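# Press the gauge pin on the magnet-marked post

## Task

On the checking fixture, find the one post that has a yellow magnet on it. Drive that post's gauge pin fully home and keep it pressed in for at least one second; letting the spring return it afterwards is fine. Do not press or disturb the other three pins, and do not shift the magnet.

## Robot and tools

Robot: two UR20-type arms, left_arm and right_arm, each ending in a Robotiq 2F-85 two-finger gripper with a wrist camera (cam_left_wrist, cam_right_wrist, both 896x504 pixels). The gripper's fingers point along its own +z and open and close along its y. end_effector_position is the spot between the pads when closed; closed fingertips reach about 19 mm past it, fully open ones about 6 mm. A camera block juts roughly 10 cm toward the gripper's +x and turns with it.

Frames: the scene frame has its origin at table-top height midway between the nominal bases, +z up, +x out over the table, left_arm on the +y side. Calibrated bases: left_arm at (+0.060, +0.928, 0) m, right_arm at (-0.064, -0.817, 0) m, both almost unrotated. Reported hand positions, orientations, velocities and Hand targets are in each arm's own base frame. Motion offsets run along the axes of that arm's current Hand target. Printed poses may be off by a few centimetres.

execute_actions(actions, cameras): actions is a list of actions; each action is a list of 1 to 15 rows, one row per 1/30 s control step, and a short action repeats its last row to fill 15 steps (0.5 s). Every row is a single flat list of 18 numbers in [-1, 1] covering both arms: left dx, dy, dz, rx, ry, rz, gripper position, force_limit, speed, then the same nine for the right arm. The six pose numbers are an offset from the Hand target as it stood when that action began, not from the previous row; 1.0 equals 0.6 m or 180 degrees, and rx, ry, rz form one rotation vector. Repeating an offset in a new action moves the arm further. All zeros re-requests the current Hand target, useful when the gripper sits short of it. Gripper numbers are absolute commands, not offsets: position +1 is fully open (85 mm), about -0.8 is pads touching, -1 closes until blocked; force_limit sets grip strength and speed sets finger speed (about 20, 85, 150 mm/s at -1, 0, +1); both start at +1. Resend the same gripper numbers to leave a gripper unchanged, since 0 is itself a command. An empty actions list just reports state. cameras: list of names, [] for none, omitted or ["all"] for all.

move(target, speed, blend, stop_force, zero, blocking, cameras): target is one 18-number row laid out as above, or a list of up to 15 such rows; every row's pose numbers are offsets from the Hand targets at the move's start, in the same scale. The path is straight, and it does not avoid obstacles or the other arm. speed: m/s, 0.002 to 4.2, default 0.25 (turn rate twice that in rad/s); one value or one per target. blend: corner rounding in metres for lists. stop_force: 6 to 120 N, ends an arm's path once its wrist sensor feels that much push against the motion; do not rely on it when the gripper rotates, and omit it when backing off something you press on. zero (only with stop_force): true re-zeros moving arms first; false accumulates from the last zero. blocking=false returns after 0.5 s while the move continues (not allowed with stop_force). The result ends with a "move:" line: done, off_target, moving, held or fault, plus limits such as paced (pose clipped) or held (steps withheld). Done does not prove nothing was touched.

wait(seconds 0 to 10): holds the last commands. stop(): brakes a running move. zoom_image(camera, region=[x0, y0, x1, y1] in pixels, at most 504x504): enlarges part of the latest image of a wrist camera. zero_wrist_force(arm): subtracts the present wrist reading. read_manual(section): licence text only. finished_scene(scene): ends the current scene, given its number; irreversible, so call it only once the goal holds.

Result lines: per arm, end_effector_position (m), end_effector_quat_wxyz, velocities, Hand target (the commanded pose after clipping, base of the next offsets), Tool commands, Joint positions, Joint velocities ("within noise" when still), Joint torques (include the arm's own weight), Wrist force and Wrist torque along the gripper's axes plus a line with the peak force since the last report. Gripper object_status: 0 moving, 1 blocked while opening, 2 blocked while closing (a grip), 3 reached target or fully closed. position_measured is in counts: 3 open, 78 is 60 mm, 130 is 40 mm, 180 is 20 mm, 230 pads together. Actions calls also list some intermediate positions.

Cautions: the controller limits each step's orientation change to 32 degrees from the measured one, and motion lags commands by about 0.2 s. Arms are stiff: commanding even slightly beyond a firm contact can trigger a fault, which freezes that arm for 10 s; faults come from about 150 N (plus or minus 25) net outside force or from joint torque limits (wrists 98.4 N m). For pressing the pin, approach slowly from directly above or along the pin's axis, use a modest stop_force, go only a few millimetres deeper per step, hold with a wait of about a second, then lift off without stop_force. Keep fingers clear of the magnet and neighbouring pins, never knock anything off the table, keep the two arms apart, avoid sweeping a gripper near its own base, and avoid long stretched holds or pushes against unreachable targets, which heat motors (MOTOR HOT at 70 °C, brake stop at 85 °C).

Each tool is called after "Call:" by a JSON object that holds its "op" and its "data", one argument or row to a line.

## Session

Call:
{"op": "execute_actions", "data": {
  "actions": []
}}

Scene clock: 0.00 s.
left_arm: end_effector_position=(+0.6452, +0.5338, +0.3687) position_measured=3 object_status=3 end_effector_quat_wxyz=(+0.054, +0.895, -0.431, +0.101) | right_arm: end_effector_position=(+1.0094, -0.4085, +0.1239) position_measured=3 object_status=3 end_effector_quat_wxyz=(+0.497, -0.362, -0.574, -0.541)
Joint positions: left_arm=[0.541 -1.507 2.094 -2.179 -1.799 -1.706] | right_arm=[2.693 -2.576 -1.22 -2.623 2.507 -0.374]
Joint velocities: within noise
Joint torques (N m): no reading
Motor temperatures (°C): left_arm=[24 36 26 39 35 34] | right_arm=[29 36 36 38 34 39]
Wrist force (N): no reading
Wrist torque (N m): no reading
Wrist force, peak (N): no reading
Hand target: left_arm +0.6452, +0.5338, +0.3687; +0.054, +0.895, -0.431, +0.101 | right_arm +1.0094, -0.4085, +0.1239; +0.497, -0.362, -0.574, -0.541
Tool commands: left_gripper/position=+1.0 left_gripper/force_limit=+1.0 left_gripper/speed=+1.0 right_gripper/position=+1.0 right_gripper/force_limit=+1.0 right_gripper/speed=+1.0

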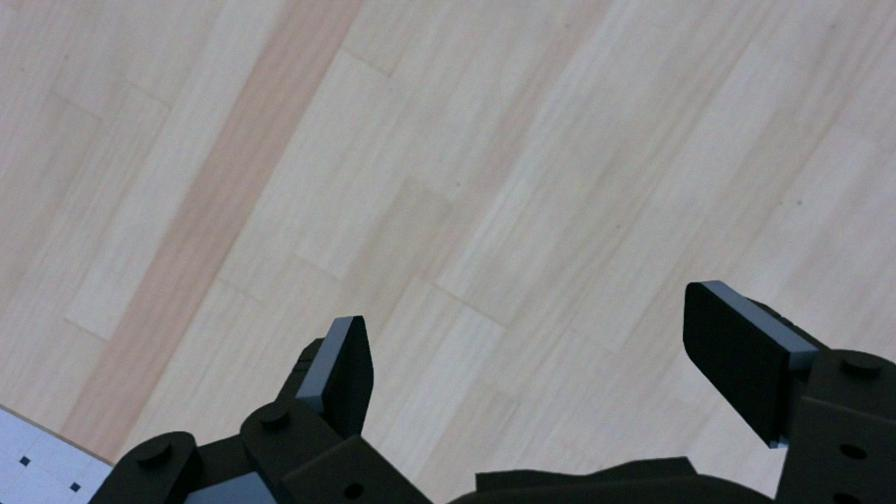

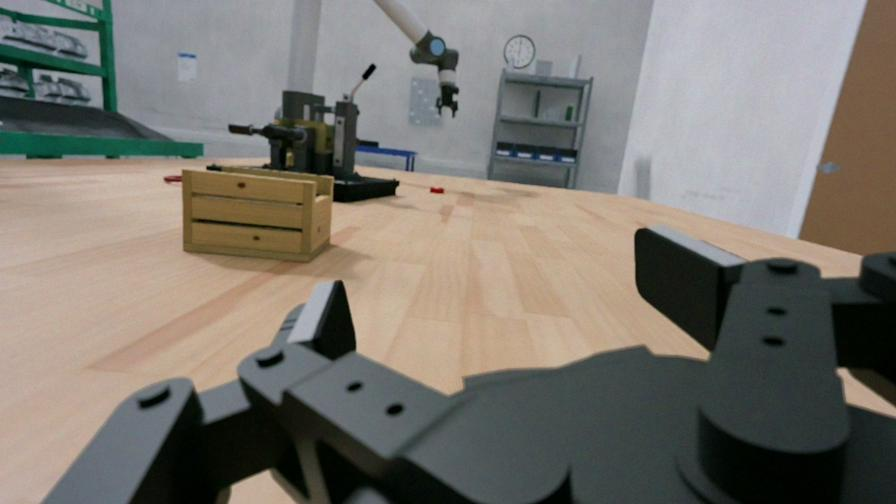

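Call:
{"op": "zoom_image", "data": {
  "camera": "cam_right_wrist",
  "region": [160, 50, 460, 220]
}}

Call:
{"op": "zoom_image", "data": {
  "camera": "cam_left_wrist",
  "region": [0, 380, 200, 504]
}}

Scaled by 1.680 from the camera's 896x504 image, which has a finer 1280x720 frame.

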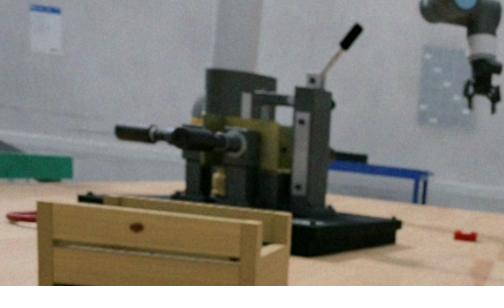

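Scaled by 2.520 from the camera's 896x504 image, which has a finer 1280x720 frame.

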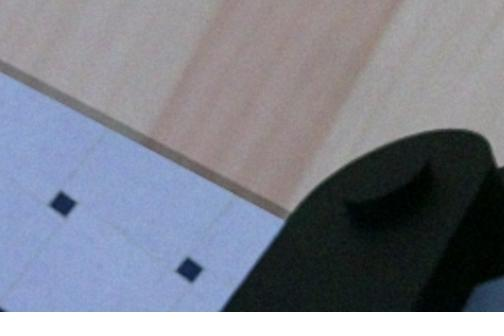

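Call:
{"op": "move", "data": {
  "target": [0,0,0,0,0,0,1,1,1,0.63,-0.227,1.0,0,-0.09,0,1,1,1],
  "speed": 0.5,
  "cameras": ["cam_right_wrist"]
}}

Call:
{"op": "zoom_image", "data": {
  "camera": "cam_right_wrist",
  "region": [250, 50, 650, 350]
}}

Scene clock: 4.20 s.
left_arm: end_effector_position=(+0.6452, +0.5338, +0.3687) position_measured=3 object_status=3 end_effector_quat_wxyz=(+0.054, +0.895, -0.431, +0.101) | right_arm: end_effector_position=(+0.6800, +0.1124, +0.5002) position_measured=3 object_status=3 end_effector_quat_wxyz=(-0.412, +0.434, +0.638, +0.485)
Joint positions: left_arm=[0.541 -1.507 2.094 -2.179 -1.799 -1.706] | right_arm=[3.12 -1.583 -2.218 -1.492 2.911 0.709]
Joint velocities: within noise
Joint torques (N m): left_arm=[2.1 -101.79 -96.41 -10.92 -0.93 -0.03] | right_arm=[22.97 91.6 70.27 14.71 0.24 4.9]
Motor temperatures (°C): left_arm=[24 36 26 39 35 34] | right_arm=[29 36 36 38 34 39]
Wrist force (N): left_arm=[0.1 -0.1 -0.2] | right_arm=[-0.7 0.8 1.8]
Wrist torque (N m): left_arm=[0.00 -0.02 0.00] | right_arm=[0.64 0.34 0.02]
Wrist force, peak (N): left_arm=[0.5 -0.6 -0.1] | right_arm=[2.2 0.0 4.2]
Hand target: left_arm +0.6452, +0.5338, +0.3687; +0.054, +0.895, -0.431, +0.101 | right_arm +0.6800, +0.1124, +0.5002; -0.412, +0.434, +0.638, +0.485
Off the commanded pose: left_arm 0.000 m, 0 deg | right_arm 0.000 m, 0 deg.
move: done
camera_calibration:
cam_right_wrist: T_world_to_cam=[[0.991728, 0.0566223, 0.115197, -0.721696], [0.128347, -0.450307, -0.883601, 0.414809], [0.00184236, 0.891077, -0.453849, 0.253561], [0, 0, 0, 1]] pos_world=[0.66202, 0.00171304, 0.564741]
Images, in order (width x height): cam_right_wrist 896x504.

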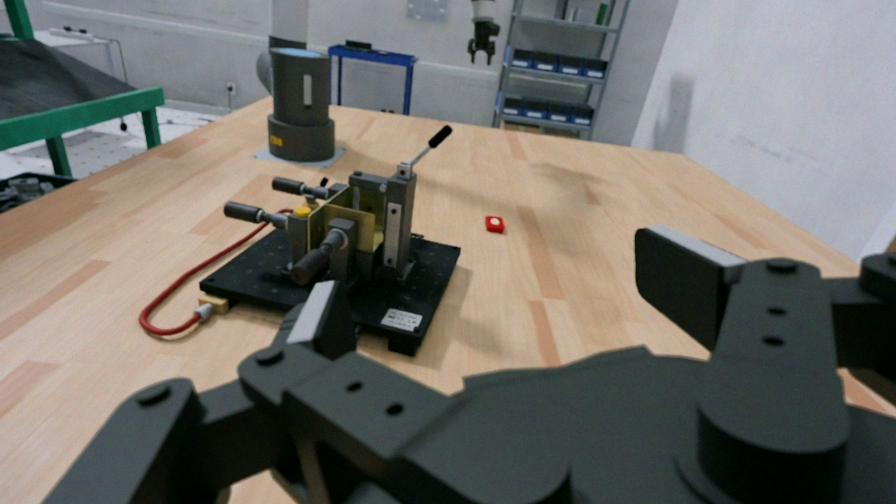

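Scaled by 1.260 from the camera's 896x504 image, which has a finer 1280x720 frame.

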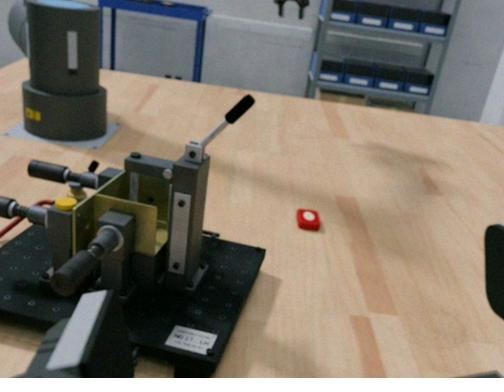

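Call:
{"op": "zoom_image", "data": {
  "camera": "cam_right_wrist",
  "region": [190, 110, 470, 360]
}}

Scaled by 1.800 from the camera's 896x504 image, which has a finer 1280x720 frame.

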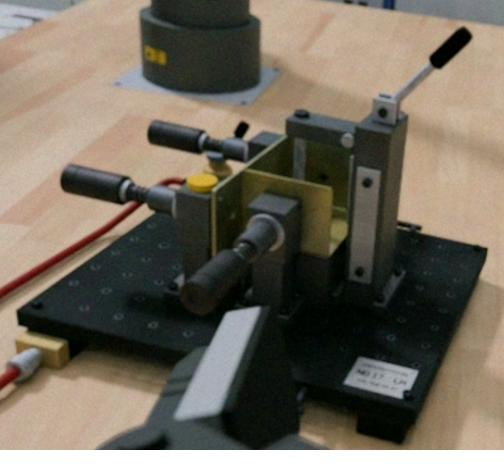

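Call:
{"op": "move", "data": {
  "target": [0,0,0,0,0,0,1,1,1,0.072,-0.897,0.877,-0.1056,0.0469,0.0942,-1,0,0],
  "speed": 0.5,
  "cameras": ["cam_right_wrist"]
}}

Call:
{"op": "zoom_image", "data": {
  "camera": "cam_right_wrist",
  "region": [300, 100, 700, 350]
}}

Scene clock: 8.30 s.
left_arm: end_effector_position=(+0.6452, +0.5338, +0.3687) position_measured=3 object_status=3 end_effector_quat_wxyz=(+0.054, +0.895, -0.431, +0.101) | right_arm: end_effector_position=(+0.1179, +0.5185, +0.2995) position_measured=232 object_status=3 end_effector_quat_wxyz=(+0.578, -0.404, -0.529, -0.473)
Joint positions: left_arm=[0.541 -1.507 2.094 -2.179 -1.799 -1.706] | right_arm=[4.745 -1.436 -2.876 -1.855 4.514 -0.01]
Joint velocities: within noise
Joint torques (N m): left_arm=[2.49 -110.97 -99.53 -11.51 -0.52 1.95] | right_arm=[-14.59 -15.65 59.46 12.58 -5.66 5.6]
Motor temperatures (°C): left_arm=[24 36 26 39 35 34] | right_arm=[29 36 36 38 34 39]
Wrist force (N): left_arm=[0.0 -0.2 -0.1] | right_arm=[-0.1 0.4 -0.3]
Wrist torque (N m): left_arm=[-0.03 0.00 0.00] | right_arm=[0.16 0.15 0.01]
Wrist force, peak (N): left_arm=[0.1 -0.5 -0.5] | right_arm=[-1.7 -6.5 11.9]
Hand target: left_arm +0.6452, +0.5338, +0.3687; +0.054, +0.895, -0.431, +0.101 | right_arm +0.1179, +0.5185, +0.2995; +0.578, -0.404, -0.529, -0.473 (not the last commanded pose)
Off the commanded pose: left_arm 0.000 m, 0 deg | right_arm 0.037 m, 26 deg.
led back after a hold (right arm): the arm was led back toward your command in small steps, so it may still be short of it.
move: held (right_arm; a check stopped the path); limits=paced,held
pose unreachable (right arm): on one or more control steps of this call, first in action 0 (counted from 0), this arm could not follow its commanded pose, so it was not sent that pose on those steps. It may still have moved: this result reports where it is.
cause: moving toward the commanded pose would bring two parts of the arm too close to each other (joints 3 (elbow) to 5 (wrist 2) lie between them).
camera_calibration:
cam_right_wrist: T_world_to_cam=[[0.975007, 0.173824, -0.138373, -0.14697], [-0.101951, -0.203322, -0.973789, 0.41858], [-0.197403, 0.963559, -0.180519, -0.294273], [0, 0, 0, 1]] pos_world=[0.127881, 0.394203, 0.33415]
Images, in order (width x height): cam_right_wrist 896x504.

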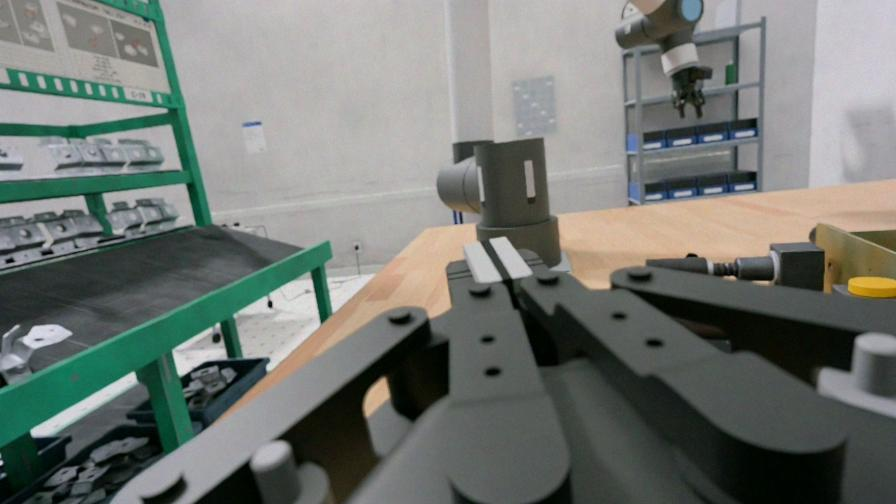

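Scaled by 1.260 from the camera's 896x504 image, which has a finer 1280x720 frame.

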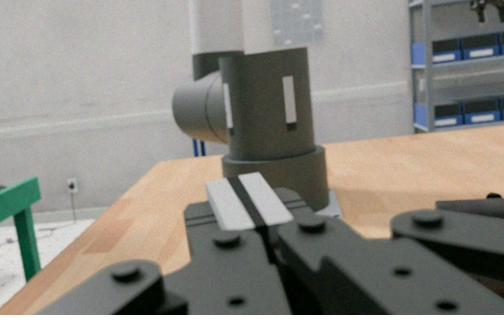

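Call:
{"op": "move", "data": {
  "target": [0.96,0.522,0.005,0.029,-0.069,-0.228,-1,0,0,0.405,0.765,-0.837,0,0,0,-1,0,0],
  "speed": 0.6,
  "cameras": []
}}

Scene clock: 12.77 s.
left_arm: end_effector_position=(+0.7512, -0.0999, +0.4993) position_measured=232 object_status=3 end_effector_quat_wxyz=(+0.000, +0.996, -0.089, -0.001) | right_arm: end_effector_position=(+0.6782, +0.1081, +0.4986) position_measured=232 object_status=3 end_effector_quat_wxyz=(+0.578, -0.404, -0.529, -0.473)
Joint positions: left_arm=[-0.401 -1.7 2.057 -1.927 -1.571 -3.365] | right_arm=[3.12 -1.872 -1.942 -2.896 2.864 -0.446]
Joint velocities: within noise
Joint torques (N m): left_arm=[-19.5 -42 -118.71 -8.44 5.79 -4.37] | right_arm=[19.18 105.49 82.44 -6.85 -7.06 -5.16]
Motor temperatures (°C): left_arm=[24 36 26 39 35 34] | right_arm=[29 36 36 38 34 39]
Wrist force (N): left_arm=[-0.2 -0.6 0.0] | right_arm=[-0.5 0.4 0.8]
Wrist torque (N m): left_arm=[-0.16 -0.04 0.07] | right_arm=[0.25 0.11 -0.15]
Wrist force, peak (N): left_arm=[-3.9 -2.6 0.1] | right_arm=[1.2 5.2 -2.8]
Hand target: left_arm +0.7512, -0.0999, +0.4993; +0.000, +0.996, -0.089, -0.001 | right_arm +0.6782, +0.1081, +0.4986; +0.578, -0.404, -0.529, -0.473
Off the commanded pose: left_arm 0.000 m, 0 deg | right_arm 0.000 m, 0 deg.
move: done
No camera images: "cameras" was empty.

Call:
{"op": "move", "data": {
  "target": [-0.665,1.0,0.0,0,0,0,-1,0,0,0,0,0,0,0,0,-1,0,0],
  "speed": 0.6,
  "cameras": ["cam_left_wrist"]
}}

Scene clock: 15.10 s.
left_arm: end_effector_position=(+0.2527, -0.6198, +0.4997) position_measured=232 object_status=3 end_effector_quat_wxyz=(+0.000, +0.996, -0.089, -0.001) | right_arm: end_effector_position=(+0.6782, +0.1081, +0.4986) position_measured=232 object_status=3 end_effector_quat_wxyz=(+0.578, -0.404, -0.529, -0.473)
Joint positions: left_arm=[-1.488 -1.817 2.146 -1.9 -1.572 -4.452] | right_arm=[3.12 -1.872 -1.942 -2.897 2.864 -0.446]
Joint velocities: within noise
Joint torques (N m): left_arm=[-25.74 -15.68 -130.42 -13.22 5.8 -4.43] | right_arm=[28.83 102.22 82.91 -8.76 -6.88 -6.3]
Motor temperatures (°C): left_arm=[24 36 26 39 35 34] | right_arm=[29 36 36 37 34 39]
Wrist force (N): left_arm=[0.0 -0.7 -0.1] | right_arm=[-0.6 0.2 1.0]
Wrist torque (N m): left_arm=[-0.20 -0.06 0.05] | right_arm=[0.22 0.15 -0.15]
Wrist force, peak (N): left_arm=[2.2 -4.8 -0.2] | right_arm=[-0.7 0.6 1.2]
Hand target: left_arm +0.2526, -0.6200, +0.4997; +0.000, +0.996, -0.089, -0.001 | right_arm +0.6782, +0.1081, +0.4986; +0.578, -0.404, -0.529, -0.473
Off the commanded pose: left_arm 0.000 m, 0 deg | right_arm 0.000 m, 0 deg.
move: done
camera_calibration:
cam_left_wrist: T_world_to_cam=[[-0.301739, -0.953383, 0.00383315, -0.499805], [-0.903686, 0.287287, 0.317518, 0.271018], [-0.303817, 0.0923436, -0.948245, 0.733899], [0, 0, 0, 1]] pos_world=[0.317076, -0.622136, 0.611778]
Images, in order (width x height): cam_left_wrist 896x504.

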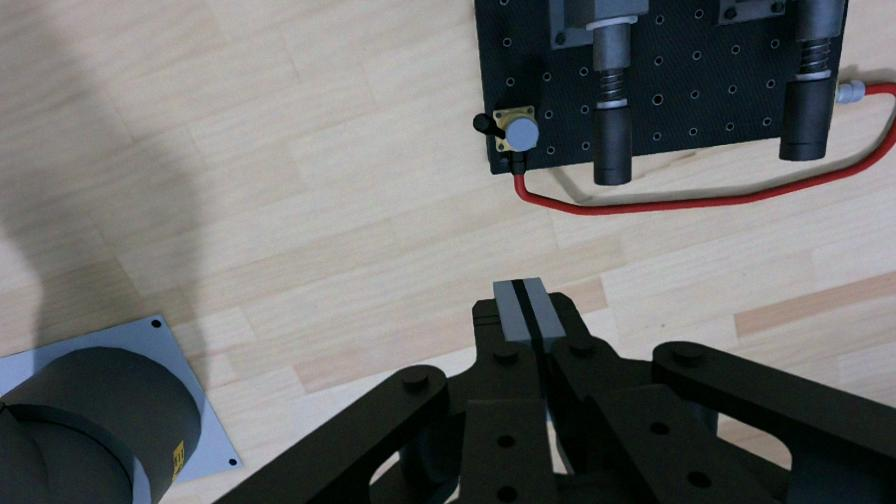

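Call:
{"op": "move", "data": {
  "target": [-0.153,0.52,0.417,0,0,0,-1,0,0,0,0,0,0,0,0,-1,0,0],
  "speed": 0.5,
  "cameras": ["cam_left_wrist"]
}}

Call:
{"op": "zoom_image", "data": {
  "camera": "cam_left_wrist",
  "region": [350, 50, 750, 350]
}}

Scene clock: 17.10 s.
left_arm: end_effector_position=(+0.1069, -0.9106, +0.2497) position_measured=232 object_status=3 end_effector_quat_wxyz=(+0.000, +0.996, -0.089, -0.001) | right_arm: end_effector_position=(+0.6782, +0.1081, +0.4986) position_measured=232 object_status=3 end_effector_quat_wxyz=(+0.578, -0.404, -0.529, -0.473)
Joint positions: left_arm=[-1.674 -1.342 2.078 -2.307 -1.572 -4.639] | right_arm=[3.12 -1.872 -1.942 -2.897 2.864 -0.446]
Joint velocities: within noise
Joint torques (N m): left_arm=[-16.11 -101.49 -109.74 -13.89 5.25 -4.8] | right_arm=[21.83 107.39 76.91 -6.65 -6.67 -5.49]
Motor temperatures (°C): left_arm=[24 36 26 39 35 34] | right_arm=[29 36 36 37 34 39]
Wrist force (N): left_arm=[-0.2 -0.2 -0.4] | right_arm=[-0.5 0.1 1.1]
Wrist torque (N m): left_arm=[-0.07 -0.05 0.02] | right_arm=[0.19 0.11 -0.15]
Wrist force, peak (N): left_arm=[1.5 -3.8 -2.7] | right_arm=[-0.7 0.3 1.3]
Hand target: left_arm +0.1068, -0.9108, +0.2495; +0.000, +0.996, -0.089, -0.001 | right_arm +0.6782, +0.1081, +0.4986; +0.578, -0.404, -0.529, -0.473
Off the commanded pose: left_arm 0.000 m, 0 deg | right_arm 0.000 m, 0 deg.
move: done
camera_calibration:
cam_left_wrist: T_world_to_cam=[[-0.301739, -0.953383, 0.00383315, -0.820084], [-0.903686, 0.287287, 0.317518, 0.302183], [-0.303817, 0.0923436, -0.948245, 0.479395], [0, 0, 0, 1]] pos_world=[0.171276, -0.912936, 0.361778]
Images, in order (width x height): cam_left_wrist 896x504.

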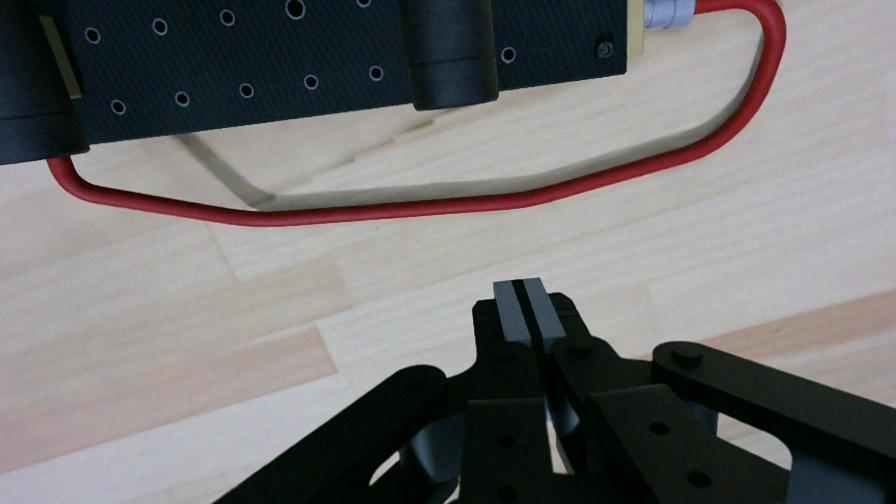

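Scaled by 1.260 from the camera's 896x504 image, which has a finer 1280x720 frame.

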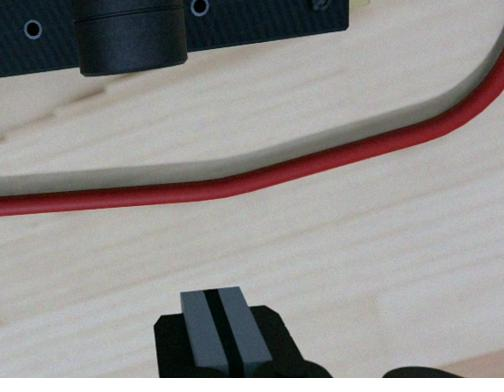

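Call:
{"op": "move", "data": {
  "target": [0,-0.021,0.175,0,0,0,-1,0,0,0,0,0,0,0,0,-1,0,0],
  "speed": 0.25,
  "cameras": ["cam_left_wrist"]
}}

Call:
{"op": "zoom_image", "data": {
  "camera": "cam_left_wrist",
  "region": [300, 0, 700, 350]
}}

Scene clock: 19.30 s.
left_arm: end_effector_position=(+0.1089, -0.8983, +0.1447) position_measured=232 object_status=3 end_effector_quat_wxyz=(+0.000, +0.996, -0.089, -0.001) | right_arm: end_effector_position=(+0.6782, +0.1081, +0.4986) position_measured=232 object_status=3 end_effector_quat_wxyz=(+0.578, -0.404, -0.529, -0.473)
Joint positions: left_arm=[-1.674 -1.249 2.153 -2.475 -1.572 -4.638] | right_arm=[3.12 -1.872 -1.942 -2.897 2.864 -0.446]
Joint velocities: within noise
Joint torques (N m): left_arm=[16.52 -114.23 -52.76 -13.59 2.64 2.37] | right_arm=[18.91 111.3 77.64 -4.07 -6.93 -5.94]
Motor temperatures (°C): left_arm=[24 36 26 39 35 34] | right_arm=[29 36 36 37 34 39]
Wrist force (N): left_arm=[0.2 0.0 -0.4] | right_arm=[-0.3 0.2 1.0]
Wrist torque (N m): left_arm=[-0.09 -0.14 0.04] | right_arm=[0.21 0.08 -0.16]
Wrist force, peak (N): left_arm=[-0.2 0.2 -3.5] | right_arm=[-0.4 0.6 1.5]
Hand target: left_arm +0.1089, -0.8983, +0.1445; +0.000, +0.996, -0.089, -0.001 | right_arm +0.6782, +0.1081, +0.4986; +0.578, -0.404, -0.529, -0.473
Off the commanded pose: left_arm 0.000 m, 0 deg | right_arm 0.000 m, 0 deg.
move: done
camera_calibration:
cam_left_wrist: T_world_to_cam=[[-0.301739, -0.953383, 0.00383315, -0.807351], [-0.903686, 0.287287, 0.317518, 0.333796], [-0.303817, 0.0923436, -0.948245, 0.379301], [0, 0, 0, 1]] pos_world=[0.173276, -0.900636, 0.256778]
Images, in order (width x height): cam_left_wrist 896x504.

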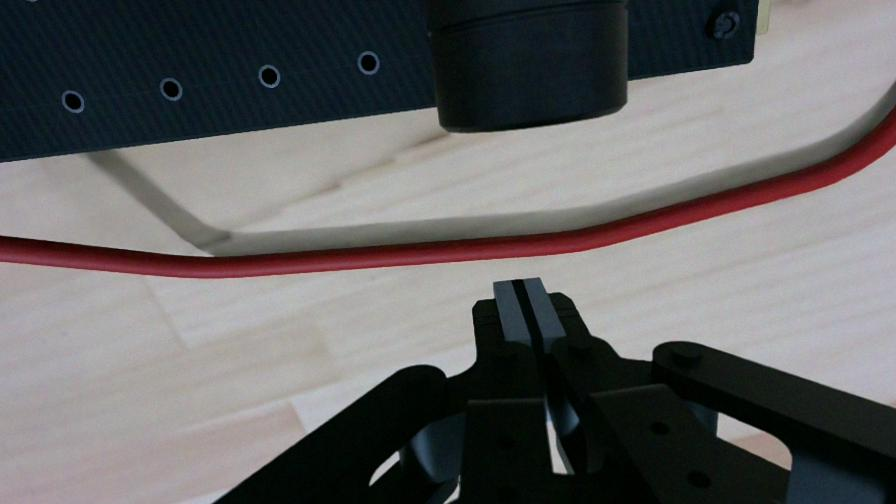

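Scaled by 1.260 from the camera's 896x504 image, which has a finer 1280x720 frame.

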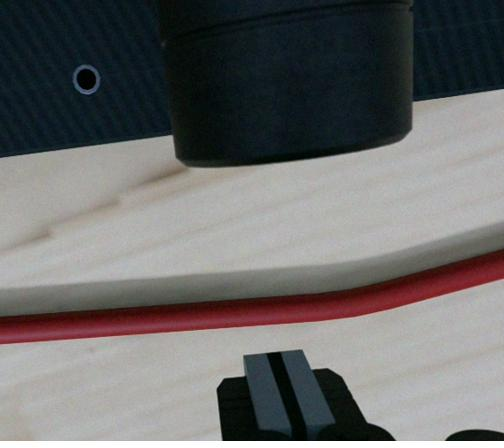

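Call:
{"op": "move", "data": {
  "target": [0.2,-0.006,0,0,0,0,-1,0,0,0,0,0,0,0,0,-1,0,0],
  "speed": 0.05,
  "stop_force": 40,
  "cameras": ["cam_left_wrist"]
}}

Call:
{"op": "wait", "data": {
  "seconds": 1.0,
  "cameras": []
}}

Scene clock: 21.40 s.
left_arm: end_effector_position=(+0.1703, -0.9074, +0.1443) position_measured=232 object_status=3 end_effector_quat_wxyz=(+0.000, +0.996, -0.088, -0.002) | right_arm: end_effector_position=(+0.6782, +0.1081, +0.4986) position_measured=232 object_status=3 end_effector_quat_wxyz=(+0.578, -0.404, -0.529, -0.473)
Joint positions: left_arm=[-1.603 -1.232 2.127 -2.464 -1.575 -4.569] | right_arm=[3.12 -1.872 -1.942 -2.897 2.864 -0.446]
Joint velocities: within noise
Joint torques (N m): left_arm=[10.84 -139.92 -75.5 -9.13 1.73 0.21] | right_arm=[16.08 111.95 74.88 -2.47 -6.83 -6.43]
Motor temperatures (°C): left_arm=[24 36 26 39 35 34] | right_arm=[29 36 36 37 34 39]
Wrist force (N): left_arm=[-12.0 -0.3 -0.3] | right_arm=[-0.5 0.1 0.9]
Wrist torque (N m): left_arm=[-0.15 0.24 -0.05] | right_arm=[0.19 0.12 -0.16]
Wrist force, peak (N): left_arm=[-168.9 -11.6 -28.0] | right_arm=[-0.9 0.2 1.2]
Hand target: left_arm +0.1703, -0.9074, +0.1443; +0.000, +0.996, -0.088, -0.002 (not the last commanded pose) | right_arm +0.6782, +0.1081, +0.4986; +0.578, -0.404, -0.529, -0.473
Tool commands: left_gripper/position=-1.0 left_gripper/force_limit=+0.003922 left_gripper/speed=+0.003922 right_gripper/position=-1.0 right_gripper/force_limit=+0.0 right_gripper/speed=+0.0
Off the commanded pose: left_arm 0.058 m, 0 deg | right_arm 0.000 m, 0 deg.
FORCE FAULT: contact force on the left arm reached its limit, and that arm stopped. The contact can be on any part of that arm, not only on its tool. That arm's remaining commands of this call were not run. That arm is still stopped at the end of this call. That arm stays stopped for about 10 more seconds. Until then a move that you send moves the other arm only, and its call returns only when the move has ended. Once the stop has ended, the next robot result says so. If the stop ends while you think or write, that arm runs what you send next, counted from a new Hand target: where the arm stands when the stop ends. While its stop runs, that arm takes no new command, but its gripper still runs the gripper command that each later call begins with. Until it ends, the stop uses up actions while you think or wait. An arm that is not stopped still takes commands.
move: fault (left_arm)
camera_calibration:
cam_left_wrist: T_world_to_cam=[[-0.300203, -0.953866, 0.00423448, -0.798215], [-0.903284, 0.285705, 0.32008, 0.39015], [-0.306523, 0.092264, -0.947381, 0.398657], [0, 0, 0, 1]] pos_world=[0.234987, -0.909639, 0.256181]
Images, in order (width x height): cam_left_wrist 896x504.

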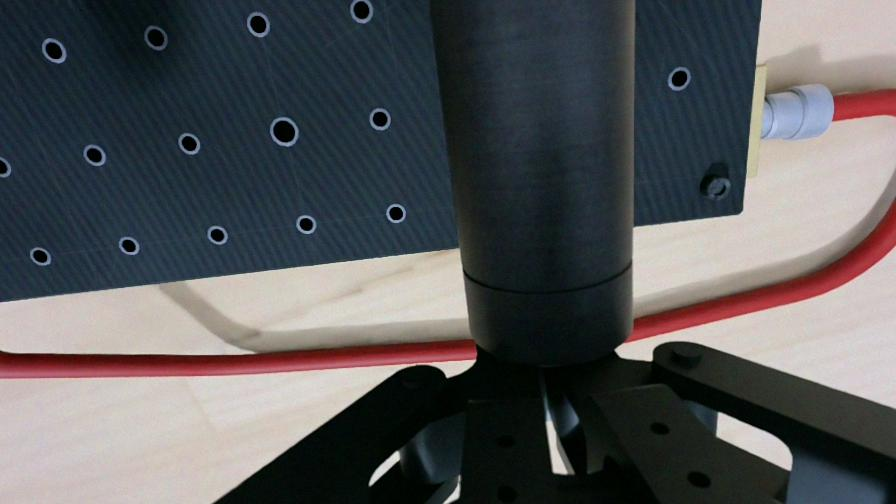

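not run: an earlier result of this reply reported a stop or a fault. Calls in your next reply go to the robot.

Call:
{"op": "wait", "data": {
  "seconds": 9.8,
  "cameras": ["cam_left_wrist"]
}}

Scene clock: 31.47 s.
left_arm: end_effector_position=(+0.1703, -0.9074, +0.1443) position_measured=232 object_status=3 end_effector_quat_wxyz=(+0.000, +0.996, -0.088, -0.002) | right_arm: end_effector_position=(+0.6782, +0.1081, +0.4986) position_measured=232 object_status=3 end_effector_quat_wxyz=(+0.578, -0.404, -0.529, -0.473)
Joint positions: left_arm=[-1.603 -1.232 2.127 -2.464 -1.575 -4.569] | right_arm=[3.12 -1.872 -1.942 -2.897 2.864 -0.446]
Joint velocities: within noise
Joint torques (N m): left_arm=[7.33 -139.79 -72.47 -9.87 1.05 1.53] | right_arm=[9.45 125.72 67.9 -2.48 -5.65 -6.38]
Motor temperatures (°C): left_arm=[24 36 26 39 35 34] | right_arm=[28 36 36 37 34 39]
Wrist force (N): left_arm=[-16.4 8.6 -0.4] | right_arm=[-0.5 0.3 1.0]
Wrist torque (N m): left_arm=[1.47 1.04 -0.04] | right_arm=[0.23 0.12 -0.15]
Wrist force, peak (N): left_arm=[-16.3 9.4 -0.6] | right_arm=[-0.5 0.4 1.6]
Hand target: left_arm +0.1703, -0.9074, +0.1443; +0.000, +0.996, -0.088, -0.002 (not the last commanded pose) | right_arm +0.6782, +0.1081, +0.4986; +0.578, -0.404, -0.529, -0.473
Tool commands: left_gripper/position=-1.0 left_gripper/force_limit=+0.003922 left_gripper/speed=+0.003922 right_gripper/position=-1.0 right_gripper/force_limit=+0.0 right_gripper/speed=+0.0
Off the commanded pose: left_arm 0.058 m, 0 deg | right_arm 0.000 m, 0 deg.
FORCE FAULT, CONTINUED: the left arm's stop, for the force fault that an earlier result reported, is over. The rest of the stop counts as 19 of the actions that you can send in this scene. During its stop the left arm's controller moved it back a little. That arm's target is now where it stood when the stop ended, not its last command. That arm accepts commands again.
wait: 9.80 s; at rest from the start
camera_calibration:
cam_left_wrist: T_world_to_cam=[[-0.300203, -0.953866, 0.00423448, -0.798215], [-0.903284, 0.285705, 0.32008, 0.39015], [-0.306523, 0.092264, -0.947381, 0.398657], [0, 0, 0, 1]] pos_world=[0.234987, -0.909639, 0.256181]
Images, in order (width x height): cam_left_wrist 896x504.

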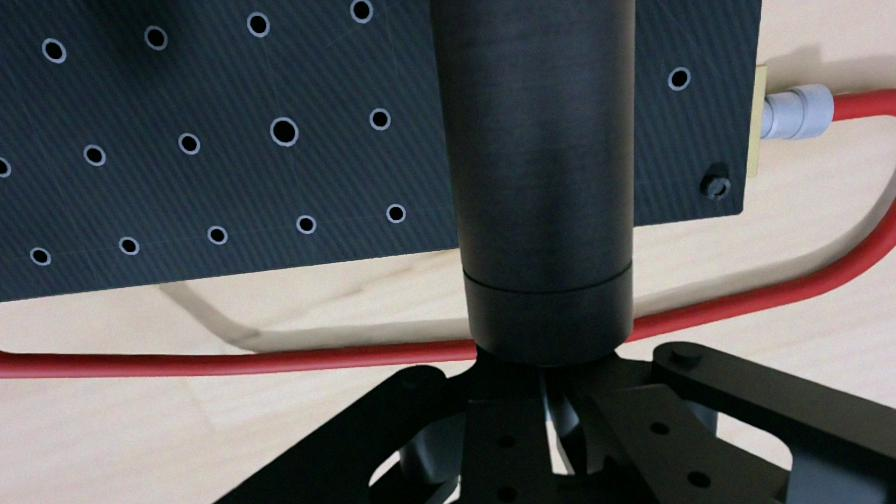

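Call:
{"op": "move", "data": {
  "target": [0.06,0,0,0,0,0,-1,0,0,0,0,0,0,0,0,-1,0,0],
  "speed": 0.01,
  "stop_force": 30,
  "cameras": ["cam_left_wrist"]
}}

Call:
{"op": "wait", "data": {
  "seconds": 1.2,
  "cameras": []
}}

Scene clock: 32.77 s.
left_arm: end_effector_position=(+0.1717, -0.9077, +0.1443) position_measured=232 object_status=3 end_effector_quat_wxyz=(+0.000, +0.996, -0.088, -0.002) | right_arm: end_effector_position=(+0.6782, +0.1081, +0.4986) position_measured=232 object_status=3 end_effector_quat_wxyz=(+0.578, -0.404, -0.529, -0.473)
Joint positions: left_arm=[-1.602 -1.232 2.126 -2.464 -1.575 -4.567] | right_arm=[3.12 -1.872 -1.942 -2.897 2.864 -0.446]
Joint velocities: within noise
Joint torques (N m): left_arm=[13.03 -155.71 -57.44 -16.93 19.03 -3.29] | right_arm=[14.22 125.26 67.67 -2.39 -6.01 -5.7]
Motor temperatures (°C): left_arm=[24 36 26 39 35 34] | right_arm=[28 36 36 37 34 39]
Wrist force (N): left_arm=[-51.8 0.2 -8.0] | right_arm=[-0.7 0.4 1.2]
Wrist torque (N m): left_arm=[1.33 2.20 -0.49] | right_arm=[0.24 0.16 -0.15]
Wrist force, peak (N): left_arm=[-73.2 1.7 -11.4] | right_arm=[-0.8 0.3 1.3]
Hand target: left_arm +0.1717, -0.9076, +0.1443; +0.000, +0.996, -0.088, -0.002 (not the last commanded pose) | right_arm +0.6782, +0.1081, +0.4986; +0.578, -0.404, -0.529, -0.473
Off the commanded pose: left_arm 0.035 m, 0 deg | right_arm 0.000 m, 0 deg.
move: contact (left_arm)
camera_calibration:
cam_left_wrist: T_world_to_cam=[[-0.30028, -0.953842, 0.00429467, -0.79796], [-0.903228, 0.285787, 0.320164, 0.391512], [-0.306614, 0.0922598, -0.947352, 0.399115], [0, 0, 0, 1]] pos_world=[0.236387, -0.909839, 0.256181]
Images, in order (width x height): cam_left_wrist 896x504.

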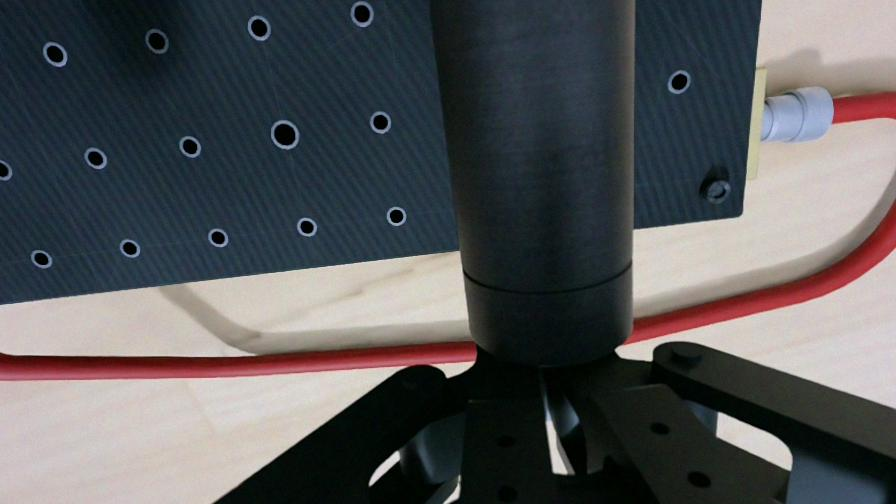

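Scene clock: 33.97 s.
left_arm: end_effector_position=(+0.1717, -0.9076, +0.1443) position_measured=232 object_status=3 end_effector_quat_wxyz=(+0.000, +0.996, -0.088, -0.002) | right_arm: end_effector_position=(+0.6782, +0.1081, +0.4986) position_measured=232 object_status=3 end_effector_quat_wxyz=(+0.578, -0.404, -0.529, -0.473)
Joint positions: left_arm=[-1.602 -1.232 2.126 -2.464 -1.575 -4.567] | right_arm=[3.12 -1.872 -1.942 -2.897 2.864 -0.446]
Joint velocities: within noise
Joint torques (N m): left_arm=[15.25 -165.21 -56.03 -8.77 15.46 -2.87] | right_arm=[7.81 127.02 67.96 -2.34 -6.47 -5.28]
Motor temperatures (°C): left_arm=[24 36 26 39 35 34] | right_arm=[28 36 36 37 34 39]
Wrist force (N): left_arm=[-45.9 10.5 -2.6] | right_arm=[-0.4 0.4 0.9]
Wrist torque (N m): left_arm=[1.54 1.96 -0.30] | right_arm=[0.24 0.11 -0.15]
Wrist force, peak (N): left_arm=[-51.5 0.3 -8.3] | right_arm=[-0.6 0.4 1.4]
Hand target: left_arm +0.1717, -0.9076, +0.1443; +0.000, +0.996, -0.088, -0.002 (not the last commanded pose) | right_arm +0.6782, +0.1081, +0.4986; +0.578, -0.404, -0.529, -0.473
Tool commands: left_gripper/position=-1.0 left_gripper/force_limit=+0.0 left_gripper/speed=+0.0 right_gripper/position=-1.0 right_gripper/force_limit=+0.0 right_gripper/speed=+0.0
Off the commanded pose: left_arm 0.035 m, 0 deg | right_arm 0.000 m, 0 deg.
wait: 1.20 s; at rest by 0.17 s
No camera images: "cameras" was empty.

Call:
{"op": "finished_scene", "data": {
  "scene": 1
}}

The scene is finished: the task was done.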